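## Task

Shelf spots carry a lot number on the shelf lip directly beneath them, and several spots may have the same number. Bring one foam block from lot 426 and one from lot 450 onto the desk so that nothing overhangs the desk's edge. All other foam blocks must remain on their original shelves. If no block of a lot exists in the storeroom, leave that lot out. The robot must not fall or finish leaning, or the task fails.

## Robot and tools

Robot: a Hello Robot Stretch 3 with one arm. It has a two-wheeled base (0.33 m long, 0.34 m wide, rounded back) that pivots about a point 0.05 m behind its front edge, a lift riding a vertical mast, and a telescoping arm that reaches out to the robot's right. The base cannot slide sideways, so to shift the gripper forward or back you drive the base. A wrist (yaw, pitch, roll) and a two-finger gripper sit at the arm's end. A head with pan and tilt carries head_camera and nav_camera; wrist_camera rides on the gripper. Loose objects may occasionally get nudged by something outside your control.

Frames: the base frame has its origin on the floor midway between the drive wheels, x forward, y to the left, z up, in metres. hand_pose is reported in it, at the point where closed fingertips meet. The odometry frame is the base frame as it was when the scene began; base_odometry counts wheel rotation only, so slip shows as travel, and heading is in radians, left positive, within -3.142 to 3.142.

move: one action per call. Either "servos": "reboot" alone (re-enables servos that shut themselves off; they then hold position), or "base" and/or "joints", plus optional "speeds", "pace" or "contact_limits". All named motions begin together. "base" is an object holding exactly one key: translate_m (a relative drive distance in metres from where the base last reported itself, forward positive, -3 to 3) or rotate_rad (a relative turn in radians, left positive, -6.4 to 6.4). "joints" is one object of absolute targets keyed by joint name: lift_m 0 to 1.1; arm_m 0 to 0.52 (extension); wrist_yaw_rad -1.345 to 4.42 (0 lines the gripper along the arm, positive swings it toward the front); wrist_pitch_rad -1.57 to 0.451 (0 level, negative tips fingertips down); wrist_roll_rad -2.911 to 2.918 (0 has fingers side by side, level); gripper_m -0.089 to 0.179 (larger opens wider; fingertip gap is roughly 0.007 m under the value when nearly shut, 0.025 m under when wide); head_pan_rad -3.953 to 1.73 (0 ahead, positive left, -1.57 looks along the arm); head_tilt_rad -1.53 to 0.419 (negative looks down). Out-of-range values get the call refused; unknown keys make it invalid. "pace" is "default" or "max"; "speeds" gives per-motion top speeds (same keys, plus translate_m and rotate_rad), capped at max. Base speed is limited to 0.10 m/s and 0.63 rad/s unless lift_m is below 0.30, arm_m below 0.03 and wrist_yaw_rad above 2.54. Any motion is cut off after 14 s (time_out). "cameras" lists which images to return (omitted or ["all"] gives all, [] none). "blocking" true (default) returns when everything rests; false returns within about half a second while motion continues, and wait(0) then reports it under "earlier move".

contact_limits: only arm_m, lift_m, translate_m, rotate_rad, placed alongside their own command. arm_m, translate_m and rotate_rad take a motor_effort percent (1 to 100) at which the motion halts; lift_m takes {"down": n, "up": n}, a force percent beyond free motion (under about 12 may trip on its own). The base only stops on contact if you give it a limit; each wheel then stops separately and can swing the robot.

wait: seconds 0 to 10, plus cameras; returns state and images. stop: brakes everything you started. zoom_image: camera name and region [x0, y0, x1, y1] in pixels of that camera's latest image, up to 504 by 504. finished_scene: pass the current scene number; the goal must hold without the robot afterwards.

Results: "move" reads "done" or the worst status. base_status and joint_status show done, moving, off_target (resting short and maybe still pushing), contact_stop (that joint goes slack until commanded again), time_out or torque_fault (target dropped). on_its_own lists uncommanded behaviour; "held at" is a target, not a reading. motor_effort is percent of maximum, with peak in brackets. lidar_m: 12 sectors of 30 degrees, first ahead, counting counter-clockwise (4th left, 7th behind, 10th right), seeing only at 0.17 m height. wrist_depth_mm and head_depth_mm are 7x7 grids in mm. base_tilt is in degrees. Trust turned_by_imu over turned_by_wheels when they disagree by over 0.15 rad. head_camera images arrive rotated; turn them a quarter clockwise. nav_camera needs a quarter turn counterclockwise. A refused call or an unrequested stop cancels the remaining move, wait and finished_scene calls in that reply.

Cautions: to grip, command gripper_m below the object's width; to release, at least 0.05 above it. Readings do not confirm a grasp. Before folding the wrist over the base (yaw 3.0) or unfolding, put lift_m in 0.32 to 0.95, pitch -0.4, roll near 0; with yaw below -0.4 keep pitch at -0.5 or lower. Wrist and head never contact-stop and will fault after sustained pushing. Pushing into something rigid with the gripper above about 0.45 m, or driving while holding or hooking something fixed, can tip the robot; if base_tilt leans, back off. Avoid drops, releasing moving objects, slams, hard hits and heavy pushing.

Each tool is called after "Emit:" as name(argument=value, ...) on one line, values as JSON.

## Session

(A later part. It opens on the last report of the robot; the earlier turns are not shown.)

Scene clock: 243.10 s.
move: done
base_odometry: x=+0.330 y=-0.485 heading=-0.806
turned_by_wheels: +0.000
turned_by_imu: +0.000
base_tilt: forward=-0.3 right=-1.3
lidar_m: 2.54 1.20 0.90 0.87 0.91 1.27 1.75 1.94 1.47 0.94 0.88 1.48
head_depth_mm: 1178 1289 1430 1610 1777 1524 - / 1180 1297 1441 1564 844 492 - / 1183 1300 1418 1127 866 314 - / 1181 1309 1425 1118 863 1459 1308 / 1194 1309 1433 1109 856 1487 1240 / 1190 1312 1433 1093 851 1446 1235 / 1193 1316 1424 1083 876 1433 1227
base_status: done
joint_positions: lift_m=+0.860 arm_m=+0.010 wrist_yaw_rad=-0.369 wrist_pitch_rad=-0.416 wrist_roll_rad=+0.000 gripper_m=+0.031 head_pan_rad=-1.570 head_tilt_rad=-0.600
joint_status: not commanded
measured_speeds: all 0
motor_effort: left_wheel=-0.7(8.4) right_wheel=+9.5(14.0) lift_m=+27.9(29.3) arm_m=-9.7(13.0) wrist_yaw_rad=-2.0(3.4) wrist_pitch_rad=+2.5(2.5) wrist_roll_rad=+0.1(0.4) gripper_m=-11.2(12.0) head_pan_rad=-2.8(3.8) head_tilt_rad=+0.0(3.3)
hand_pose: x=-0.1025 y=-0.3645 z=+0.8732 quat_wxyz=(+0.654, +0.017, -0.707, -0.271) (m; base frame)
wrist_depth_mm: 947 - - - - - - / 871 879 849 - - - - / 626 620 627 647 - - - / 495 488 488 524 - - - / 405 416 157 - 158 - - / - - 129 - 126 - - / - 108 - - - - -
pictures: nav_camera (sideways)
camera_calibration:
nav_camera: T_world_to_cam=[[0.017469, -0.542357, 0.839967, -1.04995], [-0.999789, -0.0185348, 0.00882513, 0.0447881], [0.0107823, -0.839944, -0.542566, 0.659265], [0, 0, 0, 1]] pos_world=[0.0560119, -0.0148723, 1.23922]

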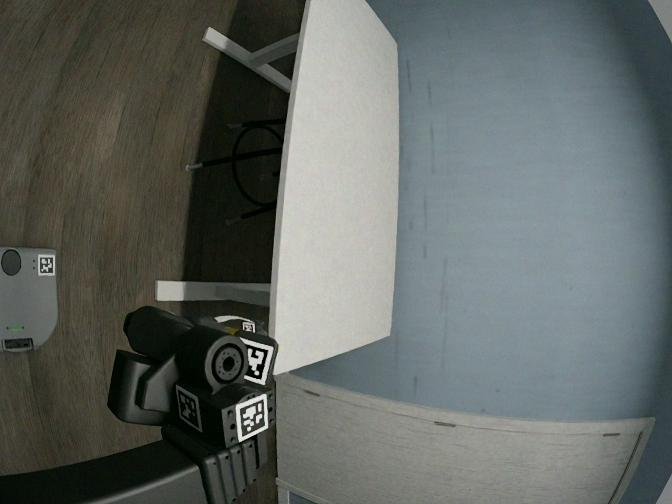

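Emit:
move(base={"translate_m": 0.2}, pace="max", cameras=[])

Emit:
move(joints={"arm_m": 0.39}, speeds={"arm_m": 0.25}, cameras=[])

Emit:
move(joints={"lift_m": 0.75}, contact_limits={"lift_m": {"down": 16}}, cameras=["wrist_camera", "head_camera"])

Emit:
move(joints={"lift_m": 0.735}, speeds={"lift_m": 0.03}, contact_limits={"lift_m": {"down": 13}}, cameras=[])

Scene clock: 260.47 s.
move: done
base_odometry: x=+0.469 y=-0.629 heading=-0.806
turned_by_wheels: +0.000
turned_by_imu: +0.000
base_tilt: forward=-0.3 right=-1.2
lidar_m: 2.35 1.19 0.89 0.86 0.91 1.27 1.95 1.95 0.98 1.01 0.81 2.10
head_depth_mm: 1182 1300 1437 1147 852 1531 - / 1184 1302 1424 1142 878 491 - / 1186 1302 1425 1128 870 314 - / 1192 1306 1439 1120 862 1494 1309 / 1197 1310 1436 1104 858 1450 1238 / 1197 1315 1442 1096 883 1441 1237 / 1198 1319 1427 1080 877 1429 1232
base_status: done
joint_positions: lift_m=+0.860 arm_m=+0.010 wrist_yaw_rad=-0.369 wrist_pitch_rad=-0.416 wrist_roll_rad=+0.000 gripper_m=+0.031 head_pan_rad=-1.570 head_tilt_rad=-0.600
joint_status: not commanded
measured_speeds: all 0
motor_effort: left_wheel=+4.2(8.6) right_wheel=+4.7(12.8) lift_m=+26.9(27.8) arm_m=-8.3(9.3) wrist_yaw_rad=-1.9(3.1) wrist_pitch_rad=+2.3(2.5) wrist_roll_rad=+0.0(0.3) gripper_m=-11.3(11.8) head_pan_rad=-2.9(3.7) head_tilt_rad=-1.6(1.7)
hand_pose: x=-0.1025 y=-0.3645 z=+0.8732 quat_wxyz=(+0.654, +0.017, -0.707, -0.271) (m; base frame)
wrist_depth_mm: 942 - - - - - - / 878 864 860 841 - - - / 635 620 623 614 605 - - / 493 493 491 527 521 - - / 412 434 157 - 158 - - / - - 129 - 126 - - / - 108 - - - - -
pictures: none
No camera images: "cameras" was empty.

Scene clock: 264.03 s.
move: done
base_odometry: x=+0.469 y=-0.629 heading=-0.806
turned_by_wheels: +0.000
turned_by_imu: +0.000
base_tilt: forward=-0.3 right=-1.2
lidar_m: 2.35 1.19 0.89 0.86 0.91 1.27 1.95 1.95 0.99 1.01 0.81 2.10
head_depth_mm: 1183 1296 1433 1147 330 - - / 1183 1305 1421 441 344 1396 1230 / 1188 1305 1405 518 870 1505 1257 / 1191 1312 1433 559 861 1490 1247 / 1194 1314 1431 1106 858 1456 1243 / 1199 1320 1445 1093 884 1441 1234 / 1202 1326 1427 1083 878 1436 1235
base_status: not commanded
joint_positions: lift_m=+0.860 arm_m=+0.390 wrist_yaw_rad=-0.369 wrist_pitch_rad=-0.416 wrist_roll_rad=+0.000 gripper_m=+0.031 head_pan_rad=-1.570 head_tilt_rad=-0.600
joint_status: all done
measured_speeds: all 0
motor_effort: left_wheel=+4.0(4.5) right_wheel=+5.6(5.7) lift_m=+25.8(27.5) arm_m=+12.4(14.9) wrist_yaw_rad=-1.2(3.3) wrist_pitch_rad=+2.4(2.5) wrist_roll_rad=+0.3(0.3) gripper_m=-11.5(11.9) head_pan_rad=-2.3(3.5) head_tilt_rad=-1.9(2.3)
hand_pose: x=-0.1025 y=-0.7445 z=+0.8732 quat_wxyz=(+0.654, +0.017, -0.707, -0.271) (m; base frame)
wrist_depth_mm: 658 690 742 791 860 924 993 / 700 741 778 825 913 - - / 632 621 611 603 605 - - / 491 491 483 525 478 472 - / 404 403 159 - 158 390 392 / 342 340 129 - 126 333 331 / 298 108 278 - 275 277 289
pictures: none
No camera images: "cameras" was empty.

Scene clock: 265.87 s.
move: done
base_odometry: x=+0.469 y=-0.629 heading=-0.806
turned_by_wheels: +0.000
turned_by_imu: +0.000
base_tilt: forward=-0.4 right=-1.3
lidar_m: 2.35 1.19 0.89 0.86 0.90 1.26 1.95 1.95 0.98 1.01 0.81 2.10
head_depth_mm: 1183 1300 1434 1147 849 1521 325 / 1185 1296 1421 1139 816 391 327 / 1189 1303 1423 1128 584 1506 1251 / 1185 1311 1428 1114 625 1494 1243 / 1195 1312 1432 1109 858 1456 1239 / 1196 1315 1442 1097 882 1441 1240 / 1204 1318 1424 1085 876 1430 1233
base_status: not commanded
joint_positions: lift_m=+0.750 arm_m=+0.390 wrist_yaw_rad=-0.369 wrist_pitch_rad=-0.416 wrist_roll_rad=+0.000 gripper_m=+0.031 head_pan_rad=-1.570 head_tilt_rad=-0.600
joint_status: all done
measured_speeds: all 0
motor_effort: left_wheel=+4.0(4.6) right_wheel=+5.2(5.7) lift_m=+24.1(26.9) arm_m=+8.7(12.5) wrist_yaw_rad=-2.0(3.1) wrist_pitch_rad=+2.4(2.5) wrist_roll_rad=-0.2(0.3) gripper_m=-10.9(11.9) head_pan_rad=-2.7(3.4) head_tilt_rad=-2.0(2.8)
contact_limits: lift_m down 16 (down: maximum 72; up: maximum 65)
hand_pose: x=-0.1025 y=-0.7445 z=+0.7632 quat_wxyz=(+0.654, +0.017, -0.707, -0.271) (m; base frame)
wrist_depth_mm: 653 695 721 759 830 927 - / 509 515 501 494 490 487 - / 373 369 367 361 358 355 352 / 292 290 288 310 284 282 280 / 240 239 221 - 158 232 232 / 203 203 129 - 126 197 198 / 177 172 171 - 165 164 172
pictures: head_camera (sideways), wrist_camera
camera_calibration:
head_camera: T_world_to_cam=[[-0.0466044, 0.519811, -0.853009, 1.12559], [0.997496, -0.0212519, -0.0674491, 0.0813327], [-0.0531888, -0.854017, -0.517519, 0.62941], [0, 0, 0, 1]] pos_world=[0.00480577, -0.0458366, 1.29135]
wrist_camera: T_world_to_cam=[[-0.945154, 0.325647, -0.0252587, 0.171495], [0.207969, 0.540364, -0.815325, 1.07844], [-0.25186, -0.775861, -0.578452, 0.00419753], [0, 0, 0, 1]] pos_world=[-0.0611357, -0.635342, 0.886041]

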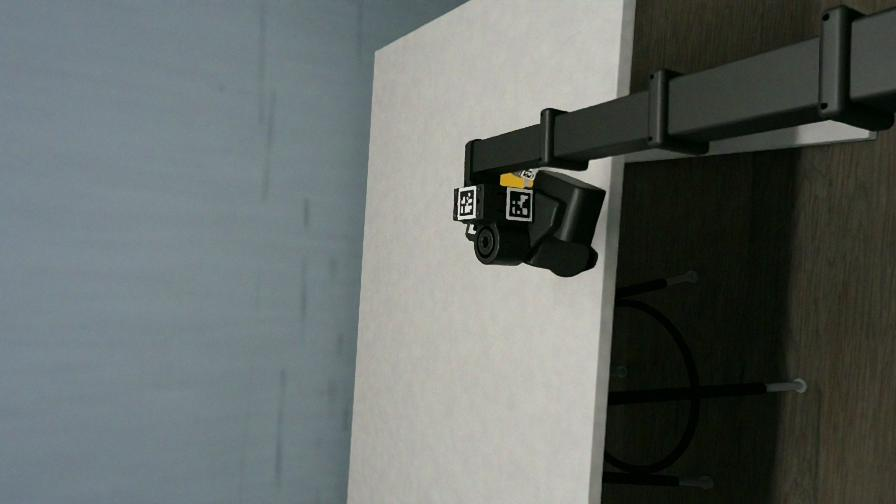

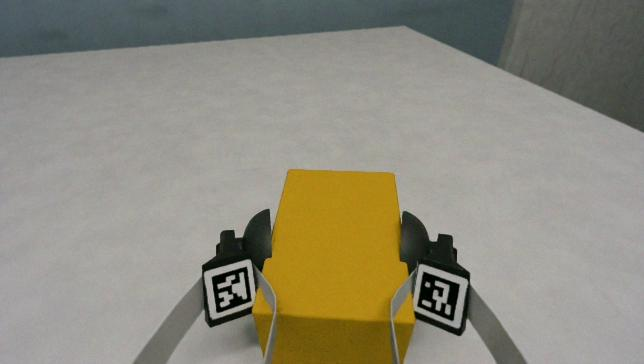

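Scene clock: 266.80 s.
move: done
base_odometry: x=+0.469 y=-0.629 heading=-0.806
turned_by_wheels: +0.000
turned_by_imu: +0.000
base_tilt: forward=-0.3 right=-1.2
lidar_m: 2.35 1.19 0.89 0.86 0.90 1.27 1.95 1.95 0.99 1.01 0.81 2.10
head_depth_mm: 1183 1296 1440 1155 850 1528 357 / 1185 1302 1424 1136 816 398 339 / 1188 1308 1425 1128 584 1469 1253 / 1191 1307 1428 1115 625 1488 1251 / 1194 1316 1438 1106 860 1449 1244 / 1194 1318 1438 1095 883 1446 1232 / 1207 1319 1430 1085 877 1430 1233
base_status: not commanded
joint_positions: lift_m=+0.735 arm_m=+0.390 wrist_yaw_rad=-0.369 wrist_pitch_rad=-0.389 wrist_roll_rad=+0.000 gripper_m=+0.031 head_pan_rad=-1.570 head_tilt_rad=-0.600
joint_status: all done
measured_speeds: all 0
motor_effort: left_wheel=+4.0(4.4) right_wheel=+3.2(5.5) lift_m=+17.2(24.5) arm_m=+7.7(9.0) wrist_yaw_rad=-1.3(2.7) wrist_pitch_rad=-2.5(2.9) wrist_roll_rad=-0.1(0.3) gripper_m=-11.5(11.8) head_pan_rad=-1.9(2.9) head_tilt_rad=-2.3(2.9)
contact_limits: lift_m down 13 (down: maximum 72; up: maximum 65)
hand_pose: x=-0.1037 y=-0.7476 z=+0.7543 quat_wxyz=(+0.657, +0.007, -0.707, -0.262) (m; base frame)
wrist_depth_mm: 646 691 730 767 839 908 979 / 531 521 517 509 499 538 - / 371 369 365 360 357 353 351 / 286 282 282 294 277 274 272 / 231 230 160 - 156 225 224 / 195 200 128 - 126 190 189 / 168 107 163 - 157 157 164
pictures: none
No camera images: "cameras" was empty.

Emit:
move(joints={"gripper_m": 0.179}, cameras=[])

Emit:
move(joints={"lift_m": 0.85}, cameras=["wrist_camera"])

Emit:
move(joints={"arm_m": 0.01, "wrist_yaw_rad": 3.0, "wrist_pitch_rad": -0.4, "gripper_m": 0.03, "head_tilt_rad": -0.35}, pace="max", cameras=["nav_camera"])

Scene clock: 279.97 s.
move: done
base_odometry: x=+0.469 y=-0.629 heading=-0.806
turned_by_wheels: +0.000
turned_by_imu: +0.000
base_tilt: forward=-0.4 right=-1.2
lidar_m: 2.35 1.19 0.89 0.86 0.90 1.27 1.95 1.95 0.98 1.01 0.81 2.10
head_depth_mm: 1184 1300 1455 1150 850 1521 357 / 1185 1301 1424 1137 815 398 339 / 1185 1303 1425 1126 584 1455 1251 / 1193 1310 1437 1118 626 1494 1251 / 1192 1310 1439 1103 858 1448 1239 / 1196 1312 1436 1091 884 1441 1230 / 1199 1322 1426 1085 876 1434 1231
base_status: not commanded
joint_positions: lift_m=+0.735 arm_m=+0.390 wrist_yaw_rad=-0.369 wrist_pitch_rad=-0.412 wrist_roll_rad=+0.000 gripper_m=+0.179 head_pan_rad=-1.570 head_tilt_rad=-0.600
joint_status: all done
measured_speeds: all 0
motor_effort: left_wheel=+4.0(4.6) right_wheel=+3.1(3.7) lift_m=+29.2(29.9) arm_m=-2.2(2.5) wrist_yaw_rad=-1.4(2.6) wrist_pitch_rad=+1.7(2.9) wrist_roll_rad=+0.0(0.3) gripper_m=+0.8(83.8) head_pan_rad=-1.9(2.6) head_tilt_rad=-2.9(4.0)
contact_limits: lift_m down 13 (down: maximum 72; up: maximum 65)
hand_pose: x=-0.1027 y=-0.7450 z=+0.7491 quat_wxyz=(+0.654, +0.015, -0.707, -0.269) (m; base frame)
wrist_depth_mm: 645 676 713 744 801 911 998 / 473 468 461 461 453 445 - / 343 341 336 333 329 326 324 / 268 266 264 285 259 258 255 / 220 217 217 - 213 213 211 / 119 141 184 - 177 181 121 / 119 157 161 - 158 157 110
pictures: none
No camera images: "cameras" was empty.

Scene clock: 281.83 s.
move: done
base_odometry: x=+0.469 y=-0.629 heading=-0.806
turned_by_wheels: +0.000
turned_by_imu: +0.000
base_tilt: forward=-0.4 right=-1.2
lidar_m: 2.35 1.19 0.89 0.86 0.90 1.27 1.95 1.95 0.98 1.01 0.81 2.11
head_depth_mm: 1181 1297 1441 1150 349 289 - / 1182 1302 1424 476 349 1384 1231 / 1184 1305 1433 525 859 1501 1249 / 1189 1310 1436 560 861 1494 1246 / 1191 1311 1439 1106 860 1448 1243 / 1199 1317 1439 1094 884 1447 1237 / 1202 1315 1424 1083 878 1429 1235
base_status: not commanded
joint_positions: lift_m=+0.850 arm_m=+0.390 wrist_yaw_rad=-0.369 wrist_pitch_rad=-0.412 wrist_roll_rad=+0.000 gripper_m=+0.179 head_pan_rad=-1.570 head_tilt_rad=-0.600
joint_status: all done
measured_speeds: all 0
motor_effort: left_wheel=+3.9(4.4) right_wheel=+3.6(4.0) lift_m=+28.4(32.8) arm_m=-5.1(5.3) wrist_yaw_rad=-0.1(2.9) wrist_pitch_rad=+1.8(1.9) wrist_roll_rad=+0.0(0.3) gripper_m=+0.7(1.0) head_pan_rad=-1.3(2.4) head_tilt_rad=-3.8(4.3)
hand_pose: x=-0.1027 y=-0.7449 z=+0.8640 quat_wxyz=(+0.654, +0.016, -0.707, -0.270) (m; base frame)
wrist_depth_mm: 649 689 735 796 861 935 984 / 701 736 774 816 930 - - / 603 600 594 593 584 - - / 477 475 473 464 460 455 - / 392 386 387 386 381 380 376 / 119 142 327 335 323 318 121 / 118 277 285 270 282 273 110
pictures: wrist_camera
camera_calibration:
wrist_camera: T_world_to_cam=[[-0.94511, 0.325785, -0.025135, 0.173973], [0.207106, 0.537765, -0.817261, 1.16048], [-0.252735, -0.777607, -0.575719, 0.0583896], [0, 0, 0, 1]] pos_world=[-0.0611617, -0.635341, 0.986406]

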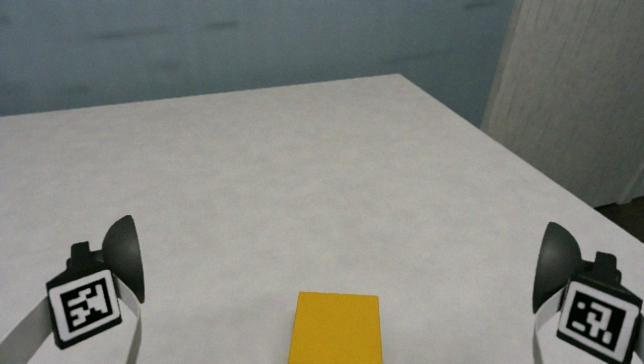

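Scene clock: 284.07 s.
move: done
base_odometry: x=+0.469 y=-0.629 heading=-0.806
turned_by_wheels: +0.000
turned_by_imu: +0.000
base_tilt: forward=-0.3 right=-1.4
lidar_m: 2.34 1.19 0.89 0.86 0.90 1.27 1.95 1.95 0.98 1.01 0.80 2.10
head_depth_mm: 1226 1296 1368 1454 1318 878 1394 / 1225 1297 1370 1456 1231 872 1173 / 1232 1299 1378 1456 1219 833 1374 / 1234 1301 1378 1463 1206 859 1410 / 1236 1305 1386 1469 1201 854 1260 / 1236 1309 1382 1470 1192 849 1352 / 1237 1305 1389 1467 1180 845 1392
base_status: not commanded
joint_positions: lift_m=+0.850 arm_m=+0.010 wrist_yaw_rad=+2.997 wrist_pitch_rad=-0.413 wrist_roll_rad=+0.000 gripper_m=+0.030 head_pan_rad=-1.570 head_tilt_rad=-0.349
joint_status: all done
measured_speeds: all 0
motor_effort: left_wheel=+3.8(4.2) right_wheel=+2.2(3.8) lift_m=+26.3(27.3) arm_m=-12.6(14.9) wrist_yaw_rad=+2.0(7.1) wrist_pitch_rad=+1.9(3.8) wrist_roll_rad=+0.1(0.3) gripper_m=+0.2(81.8) head_pan_rad=-1.3(2.1) head_tilt_rad=+4.3(5.9)
hand_pose: x=+0.0111 y=+0.0678 z=+0.8639 quat_wxyz=(+0.195, +0.700, +0.095, +0.680) (m; base frame)
wrist_depth_mm: 821 147 846 873 877 879 923 / 923 159 907 963 972 995 - / 970 172 994 - - - - / - - - - - - - / - - 219 - - - - / - - 128 147 131 - - / - - 281 - - - -
pictures: nav_camera (sideways)
camera_calibration:
nav_camera: T_world_to_cam=[[0.0172365, -0.317453, 0.948117, -1.19104], [-0.999794, -0.0156233, 0.0129449, 0.0394211], [0.0107033, -0.948145, -0.317657, 0.366599], [0, 0, 0, 1]] pos_world=[0.0560186, -0.0298947, 1.24519]

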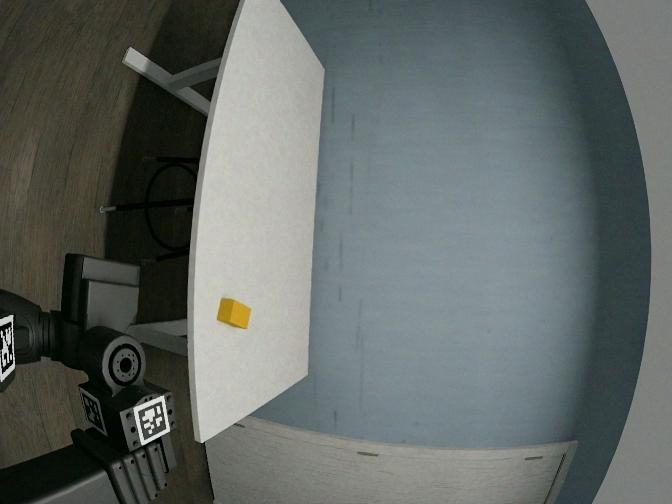

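Emit:
move(base={"translate_m": 0.4}, joints={"lift_m": 0.28, "head_pan_rad": -2.2, "head_tilt_rad": -0.35}, pace="max", cameras=[])

Emit:
move(base={"translate_m": 1.39}, pace="max", cameras=[])

Emit:
move(base={"rotate_rad": 1.602}, pace="max", cameras=[])

Emit:
move(base={"translate_m": 1.0}, pace="max", cameras=["nav_camera"])

Scene clock: 317.33 s.
move: done
base_odometry: x=+0.746 y=-0.918 heading=-0.806
turned_by_wheels: +0.000
turned_by_imu: +0.000
base_tilt: forward=-0.4 right=-1.3
lidar_m: 1.95 1.17 0.88 0.85 0.89 1.25 2.35 1.96 1.07 0.79 1.12 2.02
head_depth_mm: 1894 2068 2233 2450 2595 1964 1518 / 1741 1869 2023 2187 2301 1936 1505 / 1621 1714 1844 1973 1220 1780 1499 / 1518 1616 1712 1840 1211 985 1453 / 1418 1501 1593 1668 1195 893 1490 / 1328 1394 1467 1558 1190 851 1435 / 1253 1314 1375 1448 1184 848 1345
base_status: done
joint_positions: lift_m=+0.280 arm_m=+0.010 wrist_yaw_rad=+2.998 wrist_pitch_rad=-0.414 wrist_roll_rad=+0.000 gripper_m=+0.030 head_pan_rad=-2.200 head_tilt_rad=-0.349
joint_status: all done
measured_speeds: all 0
motor_effort: left_wheel=-1.9(10.0) right_wheel=+8.4(15.6) lift_m=+28.0(28.9) arm_m=-6.1(12.6) wrist_yaw_rad=+1.8(3.7) wrist_pitch_rad=+2.1(2.2) wrist_roll_rad=+0.0(0.4) gripper_m=+0.5(0.8) head_pan_rad=+3.2(4.2) head_tilt_rad=+1.7(6.3)
hand_pose: x=+0.0110 y=+0.0676 z=+0.2936 quat_wxyz=(+0.195, +0.700, +0.095, +0.680) (m; base frame)
wrist_depth_mm: 811 147 839 877 873 896 904 / 882 158 911 934 949 983 980 / 943 172 842 924 939 930 905 / 764 692 679 730 723 720 713 / 623 590 219 586 594 590 592 / 523 518 128 148 131 504 510 / 277 283 261 272 278 441 440
pictures: none
No camera images: "cameras" was empty.

Scene clock: 323.33 s.
move: done
base_odometry: x=+1.708 y=-1.921 heading=-0.806
turned_by_wheels: +0.000
turned_by_imu: +0.001
base_tilt: forward=-0.2 right=-1.2
lidar_m: 0.57 0.59 0.83 2.28 1.03 1.18 3.63 2.05 1.32 1.49 0.78 0.58
head_depth_mm: 1992 2152 2334 2138 1516 1962 1519 / 1829 1962 2107 2111 1389 1875 1512 / 1680 1792 1919 1972 1295 1932 1469 / 1569 1663 1773 1830 1469 1625 1493 / 1460 1548 1641 1706 1851 1875 1488 / 1373 1440 1524 1608 1706 1772 1484 / 1291 1357 1419 1498 1586 1677 1475
base_status: done
joint_positions: lift_m=+0.280 arm_m=+0.010 wrist_yaw_rad=+2.998 wrist_pitch_rad=-0.414 wrist_roll_rad=+0.000 gripper_m=+0.030 head_pan_rad=-2.200 head_tilt_rad=-0.349
joint_status: not commanded
measured_speeds: all 0
motor_effort: left_wheel=-0.1(10.4) right_wheel=+6.9(15.0) lift_m=+24.3(29.0) arm_m=+1.8(6.0) wrist_yaw_rad=+1.8(3.0) wrist_pitch_rad=+2.1(2.3) wrist_roll_rad=+0.1(0.5) gripper_m=+0.2(0.8) head_pan_rad=+2.8(3.7) head_tilt_rad=-1.7(1.8)
hand_pose: x=+0.0110 y=+0.0676 z=+0.2936 quat_wxyz=(+0.195, +0.700, +0.095, +0.680) (m; base frame)
wrist_depth_mm: 776 147 - - - 981 683 / 852 158 - - - 996 682 / 896 174 856 954 923 876 685 / 757 700 678 728 735 720 655 / 619 595 219 580 597 598 594 / 522 519 128 148 131 510 505 / 278 284 260 272 280 438 439
pictures: none
No camera images: "cameras" was empty.

Scene clock: 325.47 s.
move: done
base_odometry: x=+1.708 y=-1.921 heading=+0.795
turned_by_wheels: +1.602
turned_by_imu: +1.570
base_tilt: forward=-0.5 right=-1.1
lidar_m: 2.28 0.93 1.20 3.74 1.93 1.32 1.49 0.77 0.58 0.57 0.60 0.84
head_depth_mm: 713 768 834 912 1003 1115 1252 / 656 702 758 819 894 983 1084 / 607 646 692 744 805 874 960 / 564 598 638 683 732 789 859 / 528 558 590 628 671 720 776 / 495 522 550 583 619 661 706 / 468 491 516 544 575 612 651
base_status: done
joint_positions: lift_m=+0.280 arm_m=+0.010 wrist_yaw_rad=+2.998 wrist_pitch_rad=-0.414 wrist_roll_rad=+0.000 gripper_m=+0.030 head_pan_rad=-2.200 head_tilt_rad=-0.349
joint_status: not commanded
measured_speeds: all 0
motor_effort: left_wheel=-5.6(15.3) right_wheel=+6.6(14.4) lift_m=+25.2(26.0) arm_m=-6.6(6.6) wrist_yaw_rad=+0.7(2.7) wrist_pitch_rad=+2.1(2.2) wrist_roll_rad=-0.1(0.3) gripper_m=+0.7(0.9) head_pan_rad=+2.4(3.2) head_tilt_rad=-1.2(2.6)
hand_pose: x=+0.0110 y=+0.0676 z=+0.2936 quat_wxyz=(+0.195, +0.700, +0.095, +0.680) (m; base frame)
wrist_depth_mm: - 147 - - - - 984 / - 158 - - - - - / 965 174 869 927 927 911 917 / 754 696 686 731 713 732 715 / 610 596 219 585 589 605 593 / 521 519 128 148 130 507 501 / 279 284 260 272 280 438 438
pictures: none
No camera images: "cameras" was empty.

Scene clock: 330.13 s.
move: done
base_odometry: x=+2.408 y=-1.207 heading=+0.795
turned_by_wheels: +0.000
turned_by_imu: +0.000
base_tilt: forward=-0.3 right=-1.1
lidar_m: 1.28 1.35 0.42 0.41 0.44 2.18 2.05 0.83 0.63 0.61 0.64 0.90
head_depth_mm: 771 829 898 982 1081 1205 1348 / 710 757 814 885 966 1062 1173 / 655 697 747 804 869 943 1035 / 609 647 688 735 791 853 929 / 571 602 637 679 726 778 838 / 536 563 594 629 670 715 764 / 505 529 557 586 621 659 704
base_status: done
joint_positions: lift_m=+0.280 arm_m=+0.010 wrist_yaw_rad=+2.998 wrist_pitch_rad=-0.414 wrist_roll_rad=+0.000 gripper_m=+0.030 head_pan_rad=-2.200 head_tilt_rad=-0.350
joint_status: not commanded
measured_speeds: all 0
motor_effort: left_wheel=+0.7(14.3) right_wheel=+5.9(13.9) lift_m=+26.5(27.7) arm_m=-6.0(12.7) wrist_yaw_rad=+1.8(3.1) wrist_pitch_rad=+2.1(2.2) wrist_roll_rad=-0.1(0.3) gripper_m=+0.2(0.8) head_pan_rad=+2.1(3.0) head_tilt_rad=-3.4(4.2)
hand_pose: x=+0.0110 y=+0.0676 z=+0.2936 quat_wxyz=(+0.195, +0.700, +0.095, +0.680) (m; base frame)
wrist_depth_mm: - 147 424 436 441 460 - / - 158 463 474 483 - - / 965 175 494 520 528 852 906 / 765 690 544 574 585 718 720 / 613 594 218 580 598 601 597 / 523 521 128 148 131 505 504 / 278 283 260 273 278 441 439
pictures: nav_camera (sideways)
camera_calibration:
nav_camera: T_world_to_cam=[[-0.173274, -0.267088, 0.947966, -1.18968], [-0.817263, 0.57612, 0.0129377, 0.038317], [-0.549598, -0.772496, -0.318108, 0.370604], [0, 0, 0, 1]] pos_world=[0.0288571, -0.0535355, 1.24518]

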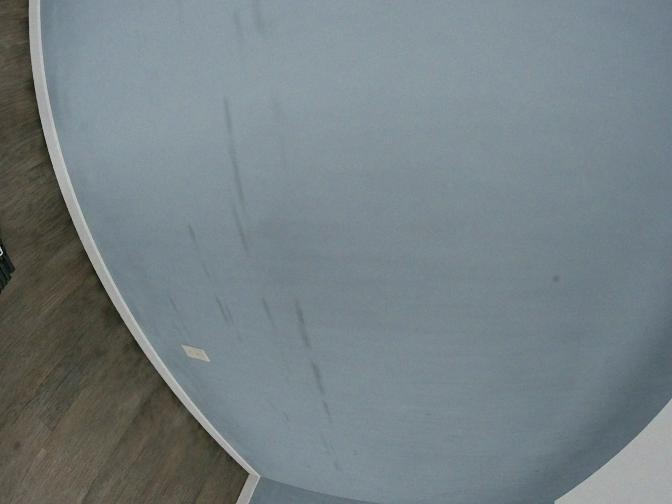

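Emit:
move(base={"translate_m": 0.88}, pace="max", contact_limits={"translate_m": 40}, cameras=["nav_camera"])

Scene clock: 373.27 s.
move: done
base_odometry: x=+3.024 y=-0.579 heading=+0.795
turned_by_wheels: +0.000
turned_by_imu: +0.000
base_tilt: forward=-0.4 right=-1.2
lidar_m: 0.40 0.42 0.60 1.90 1.45 0.72 2.18 0.88 0.67 0.65 0.55 0.41
head_depth_mm: 823 886 963 1054 1156 1286 1397 / 756 809 872 943 1029 1131 1253 / 700 746 797 859 928 1006 1105 / 651 691 735 784 846 910 992 / 609 644 682 723 774 829 896 / 573 601 634 672 715 762 818 / 540 566 594 629 664 705 751
base_status: done
joint_positions: lift_m=+0.280 arm_m=+0.010 wrist_yaw_rad=+2.998 wrist_pitch_rad=-0.414 wrist_roll_rad=+0.000 gripper_m=+0.030 head_pan_rad=-2.200 head_tilt_rad=-0.350
joint_status: not commanded
measured_speeds: all 0
motor_effort: left_wheel=-0.9(13.8) right_wheel=+9.3(13.8) lift_m=+29.0(29.5) arm_m=+5.0(5.1) wrist_yaw_rad=+1.5(2.8) wrist_pitch_rad=+2.1(2.2) wrist_roll_rad=+0.1(0.3) gripper_m=+0.4(1.3) head_pan_rad=+1.4(2.1) head_tilt_rad=-3.5(4.3)
contact_limits: translate_m 40 (maximum 100)
hand_pose: x=+0.0110 y=+0.0676 z=+0.2936 quat_wxyz=(+0.195, +0.700, +0.095, +0.680) (m; base frame)
wrist_depth_mm: - 147 - - - 705 487 / - 158 - - - 717 490 / 873 174 850 936 924 716 498 / 755 687 683 730 730 673 502 / 617 600 219 583 604 598 485 / 521 521 128 148 131 506 478 / 278 285 261 273 278 441 439
pictures: nav_camera (sideways)
camera_calibration:
nav_camera: T_world_to_cam=[[-0.173418, -0.267286, 0.947884, -1.18957], [-0.817265, 0.576118, 0.0129338, 0.0383221], [-0.54955, -0.772429, -0.318353, 0.370923], [0, 0, 0, 1]] pos_world=[0.0288657, -0.0535237, 1.24517]

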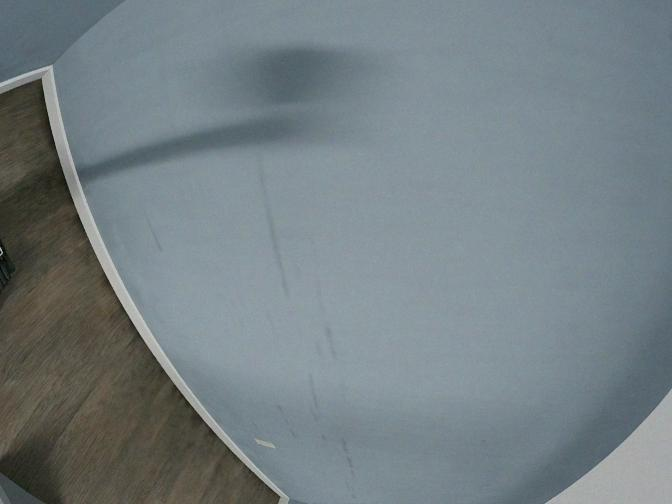

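Emit:
move(base={"rotate_rad": -1.602}, joints={"head_pan_rad": -1.9, "head_tilt_rad": -0.4}, pace="max", cameras=[])

Emit:
move(base={"translate_m": -0.55}, pace="max", contact_limits={"translate_m": 40}, cameras=["nav_camera"])

Scene clock: 382.70 s.
move: done
base_odometry: x=+3.024 y=-0.579 heading=-0.807
turned_by_wheels: -1.602
turned_by_imu: -1.571
base_tilt: forward=-0.3 right=-1.2
lidar_m: 0.65 0.56 0.42 0.40 0.42 0.60 1.81 1.39 0.71 2.26 0.89 0.67
head_depth_mm: 579 620 1178 897 1382 1085 1295 / 666 685 701 721 780 849 1244 / 833 860 886 915 947 983 1026 / 3090 3279 3434 3621 2228 1674 1353 / 2962 3150 3378 3511 2450 1798 1427 / 2879 3066 3273 3423 2436 1783 1416 / 2781 2959 3157 3359 2414 1777 1408
base_status: done
joint_positions: lift_m=+0.280 arm_m=+0.010 wrist_yaw_rad=+2.998 wrist_pitch_rad=-0.414 wrist_roll_rad=+0.000 gripper_m=+0.030 head_pan_rad=-1.895 head_tilt_rad=-0.401
joint_status: all done
measured_speeds: all 0
motor_effort: left_wheel=+5.4(14.8) right_wheel=-8.2(15.1) lift_m=+28.0(29.1) arm_m=+0.4(10.8) wrist_yaw_rad=+1.2(2.9) wrist_pitch_rad=+2.1(2.2) wrist_roll_rad=-0.1(0.3) gripper_m=-0.1(0.7) head_pan_rad=-3.0(5.3) head_tilt_rad=-3.1(5.9)
hand_pose: x=+0.0110 y=+0.0676 z=+0.2936 quat_wxyz=(+0.195, +0.700, +0.095, +0.680) (m; base frame)
wrist_depth_mm: 406 147 415 429 434 439 453 / 443 158 450 464 477 482 490 / 482 177 488 511 520 529 546 / 532 517 531 555 570 580 588 / 573 572 219 586 599 593 585 / 525 527 128 148 131 505 501 / 277 283 261 272 279 440 440
pictures: none
No camera images: "cameras" was empty.

Scene clock: 385.83 s.
move: done
base_odometry: x=+2.643 y=-0.182 heading=-0.806
turned_by_wheels: +0.000
turned_by_imu: +0.000
base_tilt: forward=-0.2 right=-1.2
lidar_m: 1.20 0.58 0.43 0.42 0.44 0.62 1.89 0.92 1.04 0.61 1.65 1.23
head_depth_mm: 650 1033 1086 969 1102 1083 1155 / 667 1052 1130 957 1278 1080 1250 / 585 1012 1089 943 1274 1074 902 / 595 980 1053 927 1222 1065 870 / 533 946 1011 917 696 1058 840 / 541 915 972 905 685 1056 833 / 492 888 943 892 641 1047 830
base_status: done
joint_positions: lift_m=+0.280 arm_m=+0.010 wrist_yaw_rad=+2.998 wrist_pitch_rad=-0.414 wrist_roll_rad=+0.000 gripper_m=+0.030 head_pan_rad=-1.900 head_tilt_rad=-0.401
joint_status: not commanded
measured_speeds: all 0
motor_effort: left_wheel=+1.1(12.4) right_wheel=-9.4(15.5) lift_m=+27.8(28.9) arm_m=-11.2(12.8) wrist_yaw_rad=+1.2(2.9) wrist_pitch_rad=+2.1(2.2) wrist_roll_rad=-0.2(0.3) gripper_m=+0.1(0.9) head_pan_rad=-3.2(3.8) head_tilt_rad=-0.6(3.2)
contact_limits: translate_m 40 (maximum 100)
hand_pose: x=+0.0110 y=+0.0676 z=+0.2936 quat_wxyz=(+0.195, +0.700, +0.095, +0.680) (m; base frame)
wrist_depth_mm: 426 147 433 446 451 458 466 / 459 158 470 483 499 501 506 / 501 176 501 526 543 549 565 / 549 548 552 573 591 602 613 / 579 590 218 591 604 597 592 / 523 518 128 148 131 501 502 / 276 284 261 274 278 441 443
pictures: nav_camera (sideways)
camera_calibration:
nav_camera: T_world_to_cam=[[-0.102108, -0.351589, 0.930569, -1.16741], [-0.951174, 0.308417, 0.0121573, 0.0401507], [-0.291277, -0.883891, -0.365915, 0.431245], [0, 0, 0, 1]] pos_world=[0.0446002, -0.0416572, 1.24366]

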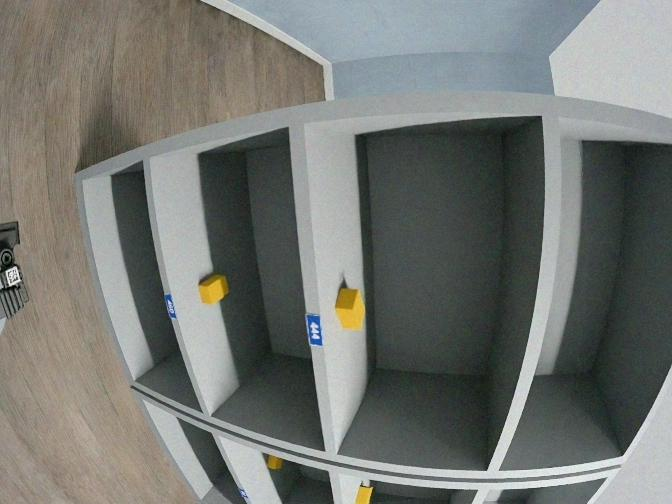

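Emit:
zoom_image(camera="nav_camera", region=[150, 260, 350, 370])

Emit:
zoom_image(camera="nav_camera", region=[200, 440, 400, 504])

Emit:
move(base={"translate_m": -0.8}, pace="max", contact_limits={"translate_m": 40}, cameras=["nav_camera"])

Scaled by 2.520 from the camera's 672x504 image, which has a finer 792x594 frame.

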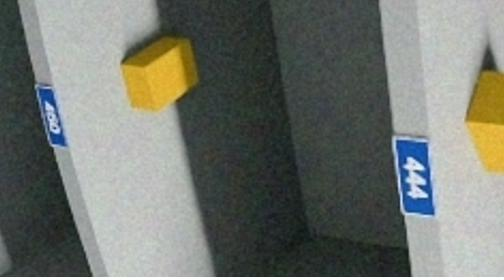

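Scaled by 2.520 from the camera's 672x504 image, which has a finer 792x594 frame.

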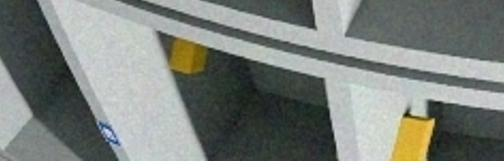

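Scene clock: 401.20 s.
move: done
base_odometry: x=+2.090 y=+0.395 heading=-0.806
turned_by_wheels: +0.000
turned_by_imu: +0.000
base_tilt: forward=-0.3 right=-1.0
lidar_m: 1.56 0.62 0.46 0.45 0.47 0.66 2.01 1.02 1.05 0.57 1.07 1.09
head_depth_mm: 650 1065 1151 968 1290 1090 1250 / 573 1022 1103 823 1278 1082 933 / 582 984 1062 941 1237 1047 902 / 521 954 1023 930 700 1067 846 / 475 923 984 919 691 1060 840 / 481 892 950 908 647 1056 813 / 437 470 498 534 579 621 674
base_status: done
joint_positions: lift_m=+0.280 arm_m=+0.010 wrist_yaw_rad=+2.998 wrist_pitch_rad=-0.414 wrist_roll_rad=+0.000 gripper_m=+0.030 head_pan_rad=-1.900 head_tilt_rad=-0.401
joint_status: not commanded
measured_speeds: all 0
motor_effort: left_wheel=-1.5(13.1) right_wheel=-8.0(15.5) lift_m=+27.4(28.8) arm_m=-8.5(10.4) wrist_yaw_rad=+2.1(2.8) wrist_pitch_rad=+2.1(2.3) wrist_roll_rad=+0.1(0.3) gripper_m=+0.4(1.0) head_pan_rad=-2.9(3.6) head_tilt_rad=+3.5(4.5)
contact_limits: translate_m 40 (maximum 100)
hand_pose: x=+0.0110 y=+0.0676 z=+0.2936 quat_wxyz=(+0.195, +0.700, +0.095, +0.680) (m; base frame)
wrist_depth_mm: 445 147 454 467 478 486 493 / 485 158 498 507 518 526 537 / 528 176 530 556 573 586 589 / 584 567 586 605 610 629 649 / 600 591 219 585 601 592 593 / 525 523 128 148 131 507 500 / 278 283 262 273 279 440 441
pictures: nav_camera (sideways)
camera_calibration:
nav_camera: T_world_to_cam=[[-0.102114, -0.351588, 0.930569, -1.16741], [-0.951169, 0.308431, 0.0121573, 0.0401506], [-0.291291, -0.883887, -0.365915, 0.431245], [0, 0, 0, 1]] pos_world=[0.0445995, -0.0416578, 1.24366]

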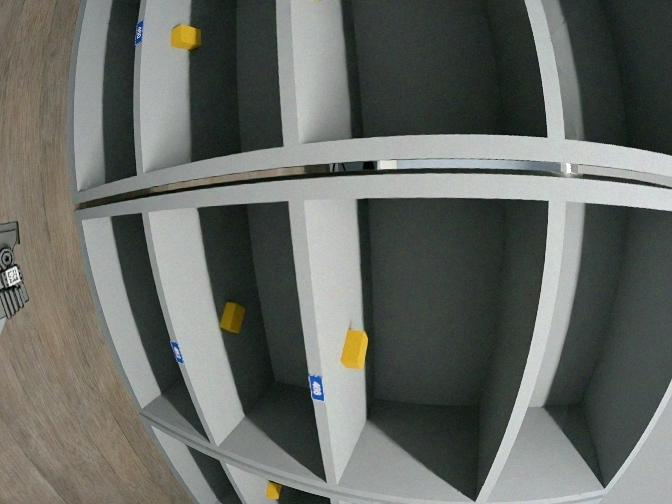

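Emit:
zoom_image(camera="nav_camera", region=[110, 10, 210, 60])

Emit:
zoom_image(camera="nav_camera", region=[150, 290, 350, 410])

Scaled by 5.040 from the camera's 672x504 image, which has a finer 792x594 frame.

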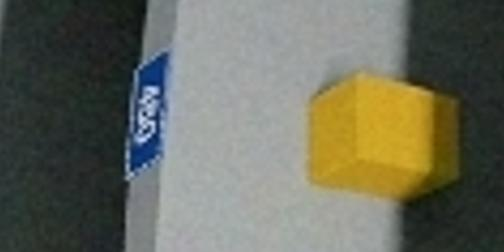

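Scaled by 2.520 from the camera's 672x504 image, which has a finer 792x594 frame.

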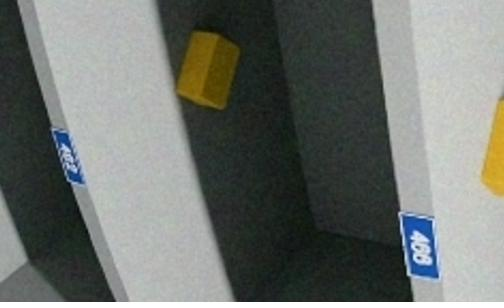

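Emit:
move(joints={"head_pan_rad": -0.95, "head_tilt_rad": -0.7}, cameras=["head_camera"])

Scene clock: 418.40 s.
move: done
base_odometry: x=+2.090 y=+0.395 heading=-0.806
turned_by_wheels: +0.000
turned_by_imu: +0.000
base_tilt: forward=-0.3 right=-1.2
lidar_m: 1.55 0.62 0.46 0.45 0.47 0.66 2.00 1.02 1.04 0.57 1.07 1.09
head_depth_mm: 872 939 715 1157 1014 829 1066 / 932 993 708 1218 1006 1236 1127 / 1000 1046 741 1277 1002 1316 1172 / 1079 1108 797 1262 1059 1314 1186 / 1098 1088 1350 1258 1497 1350 1182 / 994 1030 1207 1254 1535 1381 1180 / 907 963 1101 1885 1626 1368 1174
base_status: not commanded
joint_positions: lift_m=+0.280 arm_m=+0.010 wrist_yaw_rad=+2.998 wrist_pitch_rad=-0.414 wrist_roll_rad=+0.000 gripper_m=+0.030 head_pan_rad=-0.929 head_tilt_rad=-0.700
joint_status: all done
measured_speeds: all 0
motor_effort: left_wheel=-1.9(2.0) right_wheel=-7.5(8.2) lift_m=+27.9(28.4) arm_m=-5.7(7.1) wrist_yaw_rad=+2.2(2.8) wrist_pitch_rad=+2.2(2.2) wrist_roll_rad=-0.1(0.3) gripper_m=+0.5(0.8) head_pan_rad=-0.3(6.2) head_tilt_rad=-5.6(10.0)
contact_limits: translate_m 40 (maximum 100)
hand_pose: x=+0.0110 y=+0.0676 z=+0.2936 quat_wxyz=(+0.195, +0.700, +0.095, +0.680) (m; base frame)
wrist_depth_mm: 448 147 457 470 472 483 493 / 487 158 491 508 522 524 535 / 533 176 527 557 578 581 597 / 585 562 584 608 625 626 644 / 601 602 218 581 601 598 591 / 521 519 128 148 131 508 505 / 277 285 262 273 278 438 438
pictures: head_camera (sideways)
camera_calibration:
head_camera: T_world_to_cam=[[-0.39803, 0.45486, -0.796664, 1.05427], [0.807742, 0.585448, -0.0693002, 0.0848912], [0.434884, -0.671083, -0.600436, 0.734308], [0, 0, 0, 1]] pos_world=[0.0317213, -0.0364615, 1.28669]

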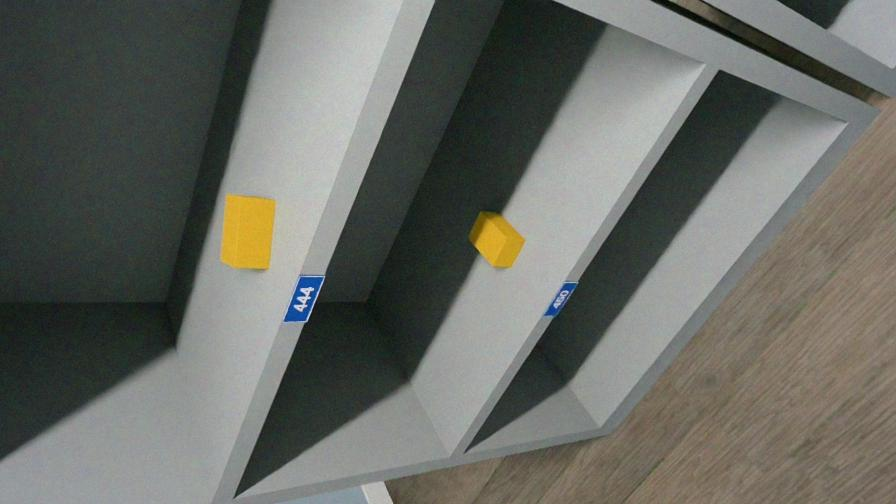

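Emit:
zoom_image(camera="head_camera", region=[520, 270, 600, 330])

Scaled by 6.300 from the camera's 896x504 image, which has a finer 1280x720 frame.

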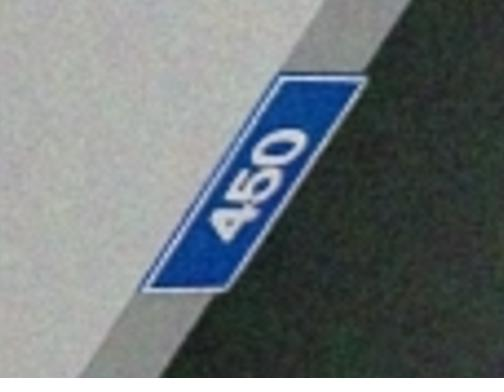

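Emit:
move(base={"translate_m": 0.495}, pace="max", contact_limits={"translate_m": 40}, cameras=[])

Emit:
move(joints={"lift_m": 0.5}, pace="max", cameras=[])

Emit:
move(joints={"lift_m": 0.66, "wrist_yaw_rad": 0.0, "wrist_pitch_rad": -0.4, "gripper_m": 0.179, "arm_m": 0.15}, pace="max", cameras=["wrist_camera", "head_camera"])

Scene clock: 452.47 s.
move: done
base_odometry: x=+2.432 y=+0.038 heading=-0.806
turned_by_wheels: +0.000
turned_by_imu: +0.000
base_tilt: forward=-0.3 right=-1.1
lidar_m: 1.50 0.59 0.45 0.43 0.45 0.64 1.93 1.43 0.71 1.03 0.73 1.55
head_depth_mm: 867 944 716 1164 1016 876 1136 / 776 903 707 1207 1008 1265 1145 / 660 761 742 1099 1001 1314 1174 / 603 674 763 899 1028 1285 1185 / 1860 2061 2330 2146 1686 1387 1182 / 1665 1819 2021 2127 1670 1377 1176 / 1511 1645 1798 1956 1668 1377 1169
base_status: done
joint_positions: lift_m=+0.280 arm_m=+0.010 wrist_yaw_rad=+2.998 wrist_pitch_rad=-0.414 wrist_roll_rad=+0.000 gripper_m=+0.030 head_pan_rad=-0.950 head_tilt_rad=-0.701
joint_status: not commanded
measured_speeds: all 0
motor_effort: left_wheel=+2.2(14.7) right_wheel=+1.3(11.5) lift_m=+27.2(27.7) arm_m=-2.1(4.6) wrist_yaw_rad=+1.2(3.1) wrist_pitch_rad=+2.1(2.2) wrist_roll_rad=+0.1(0.3) gripper_m=+0.3(0.9) head_pan_rad=-3.3(3.6) head_tilt_rad=-3.8(6.2)
contact_limits: translate_m 40 (maximum 100)
hand_pose: x=+0.0110 y=+0.0676 z=+0.2936 quat_wxyz=(+0.195, +0.700, +0.095, +0.680) (m; base frame)
wrist_depth_mm: 431 147 446 452 459 468 479 / 470 157 477 494 505 510 521 / 508 176 518 539 555 563 576 / 564 555 567 588 595 609 629 / 600 592 218 584 595 595 587 / 516 518 128 148 131 509 504 / 277 283 260 273 278 438 438
pictures: none
No camera images: "cameras" was empty.

Scene clock: 454.73 s.
move: done
base_odometry: x=+2.432 y=+0.038 heading=-0.806
turned_by_wheels: +0.000
turned_by_imu: +0.000
base_tilt: forward=-0.4 right=-1.1
lidar_m: 1.50 0.59 0.44 0.43 0.45 0.64 1.93 1.42 0.71 1.03 0.73 1.55
head_depth_mm: 868 944 715 1157 1015 877 1137 / 777 906 706 1209 1008 1261 1147 / 659 761 741 1097 1001 1320 1178 / 603 675 762 898 1029 1279 1187 / 1855 2067 2346 2149 1675 1388 1181 / 1670 1836 2040 2111 1671 1384 1178 / 1512 1639 1805 1962 1659 1377 1174
base_status: not commanded
joint_positions: lift_m=+0.500 arm_m=+0.010 wrist_yaw_rad=+2.998 wrist_pitch_rad=-0.414 wrist_roll_rad=+0.000 gripper_m=+0.030 head_pan_rad=-0.950 head_tilt_rad=-0.701
joint_status: all done
measured_speeds: all 0
motor_effort: left_wheel=+2.4(2.5) right_wheel=+1.6(1.9) lift_m=+26.3(32.3) arm_m=-1.6(3.1) wrist_yaw_rad=+1.3(2.8) wrist_pitch_rad=+2.2(2.3) wrist_roll_rad=+0.2(0.3) gripper_m=+0.3(0.8) head_pan_rad=-2.9(3.4) head_tilt_rad=-3.3(4.8)
contact_limits: translate_m 40 (maximum 100)
hand_pose: x=+0.0110 y=+0.0676 z=+0.5135 quat_wxyz=(+0.195, +0.700, +0.096, +0.680) (m; base frame)
wrist_depth_mm: 431 147 448 454 460 469 480 / 470 158 478 489 508 509 521 / 512 176 520 539 551 559 573 / 560 550 565 599 620 621 639 / 621 621 218 638 671 713 717 / 696 697 128 147 131 765 760 / 700 692 282 671 643 673 672
pictures: none
No camera images: "cameras" was empty.

Scene clock: 456.77 s.
move: done
base_odometry: x=+2.432 y=+0.038 heading=-0.806
turned_by_wheels: +0.000
turned_by_imu: +0.000
base_tilt: forward=-0.4 right=-1.3
lidar_m: 1.50 0.59 0.44 0.43 0.45 0.64 1.93 1.42 0.71 1.03 0.73 1.54
head_depth_mm: 871 946 714 1157 1014 852 463 / 776 908 708 1208 1007 1266 1147 / 660 761 742 1103 1002 1324 1177 / 604 676 763 898 1026 1283 1189 / 1855 2077 2334 2134 1686 1385 1178 / 1658 1829 2035 2104 1672 1380 1180 / 1516 1633 1813 1951 1658 1369 1170
base_status: not commanded
joint_positions: lift_m=+0.660 arm_m=+0.150 wrist_yaw_rad=+0.003 wrist_pitch_rad=-0.414 wrist_roll_rad=+0.000 gripper_m=+0.179 head_pan_rad=-0.950 head_tilt_rad=-0.701
joint_status: all done
measured_speeds: all 0
motor_effort: left_wheel=+1.9(2.6) right_wheel=+1.4(2.2) lift_m=+26.1(33.6) arm_m=+12.8(14.3) wrist_yaw_rad=-2.7(7.8) wrist_pitch_rad=+2.3(4.6) wrist_roll_rad=+0.1(0.3) gripper_m=+0.7(84.5) head_pan_rad=-2.3(3.2) head_tilt_rad=-1.9(3.6)
contact_limits: translate_m 40 (maximum 100)
hand_pose: x=-0.0209 y=-0.5198 z=+0.6735 quat_wxyz=(+0.693, +0.147, -0.691, -0.145) (m; base frame)
wrist_depth_mm: 537 619 609 606 590 580 553 / 554 665 669 653 639 632 563 / 535 597 593 581 574 568 528 / 470 466 459 415 456 453 447 / 385 382 380 378 375 375 370 / 119 142 323 321 318 319 121 / 118 738 764 743 312 303 110
pictures: head_camera (sideways), wrist_camera
camera_calibration:
head_camera: T_world_to_cam=[[-0.388414, 0.463695, -0.796317, 1.05376], [0.820133, 0.567959, -0.0693088, 0.0848268], [0.420138, -0.680007, -0.600895, 0.734996], [0, 0, 0, 1]] pos_world=[0.0309255, -0.0369974, 1.28666]
wrist_camera: T_world_to_cam=[[-0.998887, -0.0398644, -0.0252103, -0.0179303], [-0.00246752, 0.577924, -0.816087, 0.882563], [0.0471024, -0.815116, -0.57738, 0.132307], [0, 0, 0, 1]] pos_world=[-0.0219646, -0.402924, 0.796188]

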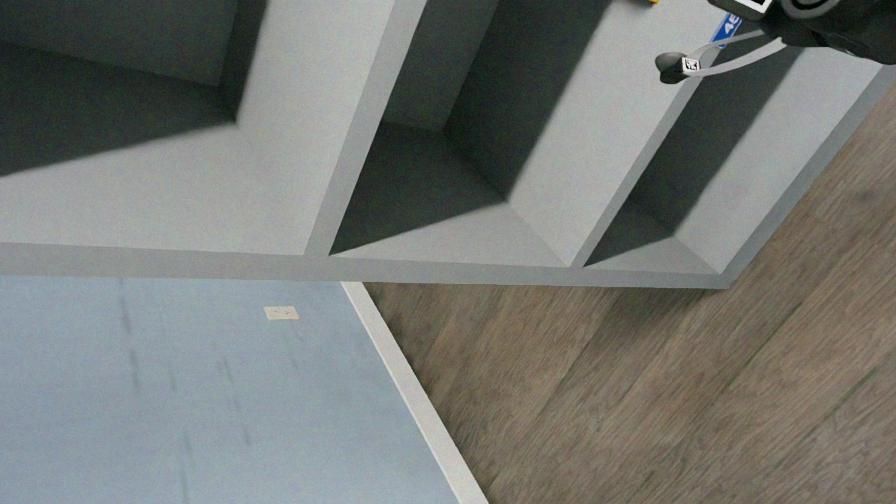

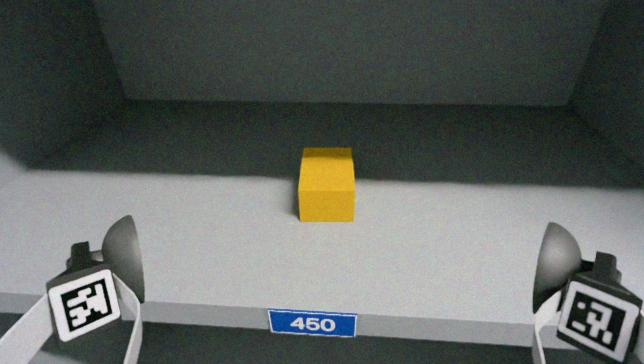

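Emit:
move(base={"translate_m": 0.0146}, joints={"arm_m": 0.367}, pace="max", cameras=[])

Emit:
move(joints={"lift_m": 0.554}, contact_limits={"lift_m": {"down": 16}}, cameras=["wrist_camera"])

Scene clock: 482.73 s.
move: done
base_odometry: x=+2.442 y=+0.028 heading=-0.806
turned_by_wheels: +0.000
turned_by_imu: +0.000
base_tilt: forward=-0.3 right=-1.1
lidar_m: 1.48 0.59 0.44 0.43 0.45 0.63 1.93 1.42 0.72 1.03 0.72 1.53
head_depth_mm: 868 945 713 1157 1012 876 1135 / 748 888 709 1208 1009 1266 1149 / 637 734 739 1061 1001 1319 1172 / 603 664 749 895 1040 1281 1184 / 1834 2055 2320 2154 1690 1382 1182 / 1649 1809 2016 2096 1672 1381 1179 / 1495 1624 1780 1937 1652 1377 1167
base_status: done
joint_positions: lift_m=+0.660 arm_m=+0.367 wrist_yaw_rad=+0.003 wrist_pitch_rad=-0.414 wrist_roll_rad=+0.000 gripper_m=+0.179 head_pan_rad=-0.950 head_tilt_rad=-0.701
joint_status: all done
measured_speeds: all 0
motor_effort: left_wheel=+5.7(9.8) right_wheel=+5.7(9.1) lift_m=+29.1(29.7) arm_m=+13.0(14.5) wrist_yaw_rad=-2.8(4.3) wrist_pitch_rad=+2.1(2.2) wrist_roll_rad=-0.1(0.3) gripper_m=+0.4(0.9) head_pan_rad=-2.4(3.0) head_tilt_rad=+0.0(1.3)
hand_pose: x=-0.0210 y=-0.7368 z=+0.6735 quat_wxyz=(+0.692, +0.147, -0.691, -0.145) (m; base frame)
wrist_depth_mm: 418 411 401 393 385 375 370 / 460 444 434 428 419 408 402 / 492 490 478 470 457 449 437 / 460 464 459 454 454 452 447 / 381 382 378 376 374 373 370 / 118 142 321 321 318 307 121 / 118 273 280 236 276 276 111
pictures: none
No camera images: "cameras" was empty.

Scene clock: 484.53 s.
move: done
base_odometry: x=+2.442 y=+0.028 heading=-0.806
turned_by_wheels: +0.000
turned_by_imu: +0.000
base_tilt: forward=-0.3 right=-1.2
lidar_m: 1.48 0.60 0.45 0.43 0.45 0.64 1.93 1.42 0.72 1.04 0.72 1.53
head_depth_mm: 869 942 714 1162 1017 877 1133 / 749 887 707 1207 1008 1261 1149 / 636 734 740 1061 1004 1319 1173 / 605 665 748 896 1036 1280 1186 / 1843 2038 2302 2149 1687 1389 1183 / 1652 1806 2005 2093 1673 1380 1174 / 1493 1629 1787 1944 1662 1378 1170
base_status: not commanded
joint_positions: lift_m=+0.554 arm_m=+0.367 wrist_yaw_rad=+0.003 wrist_pitch_rad=-0.414 wrist_roll_rad=+0.000 gripper_m=+0.179 head_pan_rad=-0.950 head_tilt_rad=-0.701
joint_status: all done
measured_speeds: all 0
motor_effort: left_wheel=+6.0(6.1) right_wheel=+5.0(6.4) lift_m=+24.0(26.9) arm_m=+11.8(13.3) wrist_yaw_rad=-2.0(3.4) wrist_pitch_rad=+2.1(2.3) wrist_roll_rad=-0.2(0.3) gripper_m=+0.6(0.9) head_pan_rad=-2.5(2.8) head_tilt_rad=+1.0(1.6)
contact_limits: lift_m down 16 (down: maximum 72; up: maximum 65)
hand_pose: x=-0.0210 y=-0.7368 z=+0.5675 quat_wxyz=(+0.692, +0.147, -0.691, -0.145) (m; base frame)
wrist_depth_mm: 417 409 402 390 386 376 369 / 450 437 427 417 409 403 394 / 353 349 347 343 338 336 332 / 276 272 271 190 268 265 263 / 227 216 224 157 213 220 219 / 118 141 191 134 142 188 118 / 118 161 161 133 140 164 108
pictures: wrist_camera
camera_calibration:
wrist_camera: T_world_to_cam=[[-0.998904, -0.0394325, -0.0252105, -0.0290325], [-0.00221753, 0.577925, -0.816087, 0.92147], [0.0467501, -0.815136, -0.577379, -0.105797], [0, 0, 0, 1]] pos_world=[-0.0220113, -0.619925, 0.690182]

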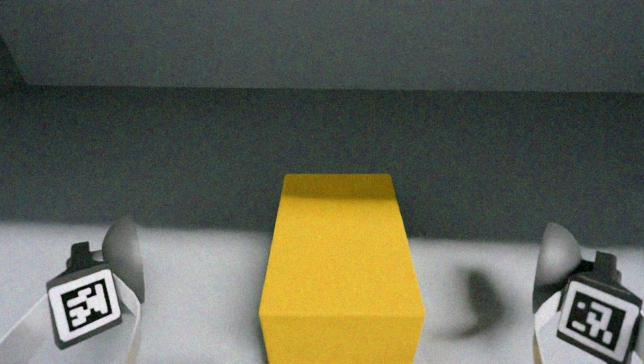

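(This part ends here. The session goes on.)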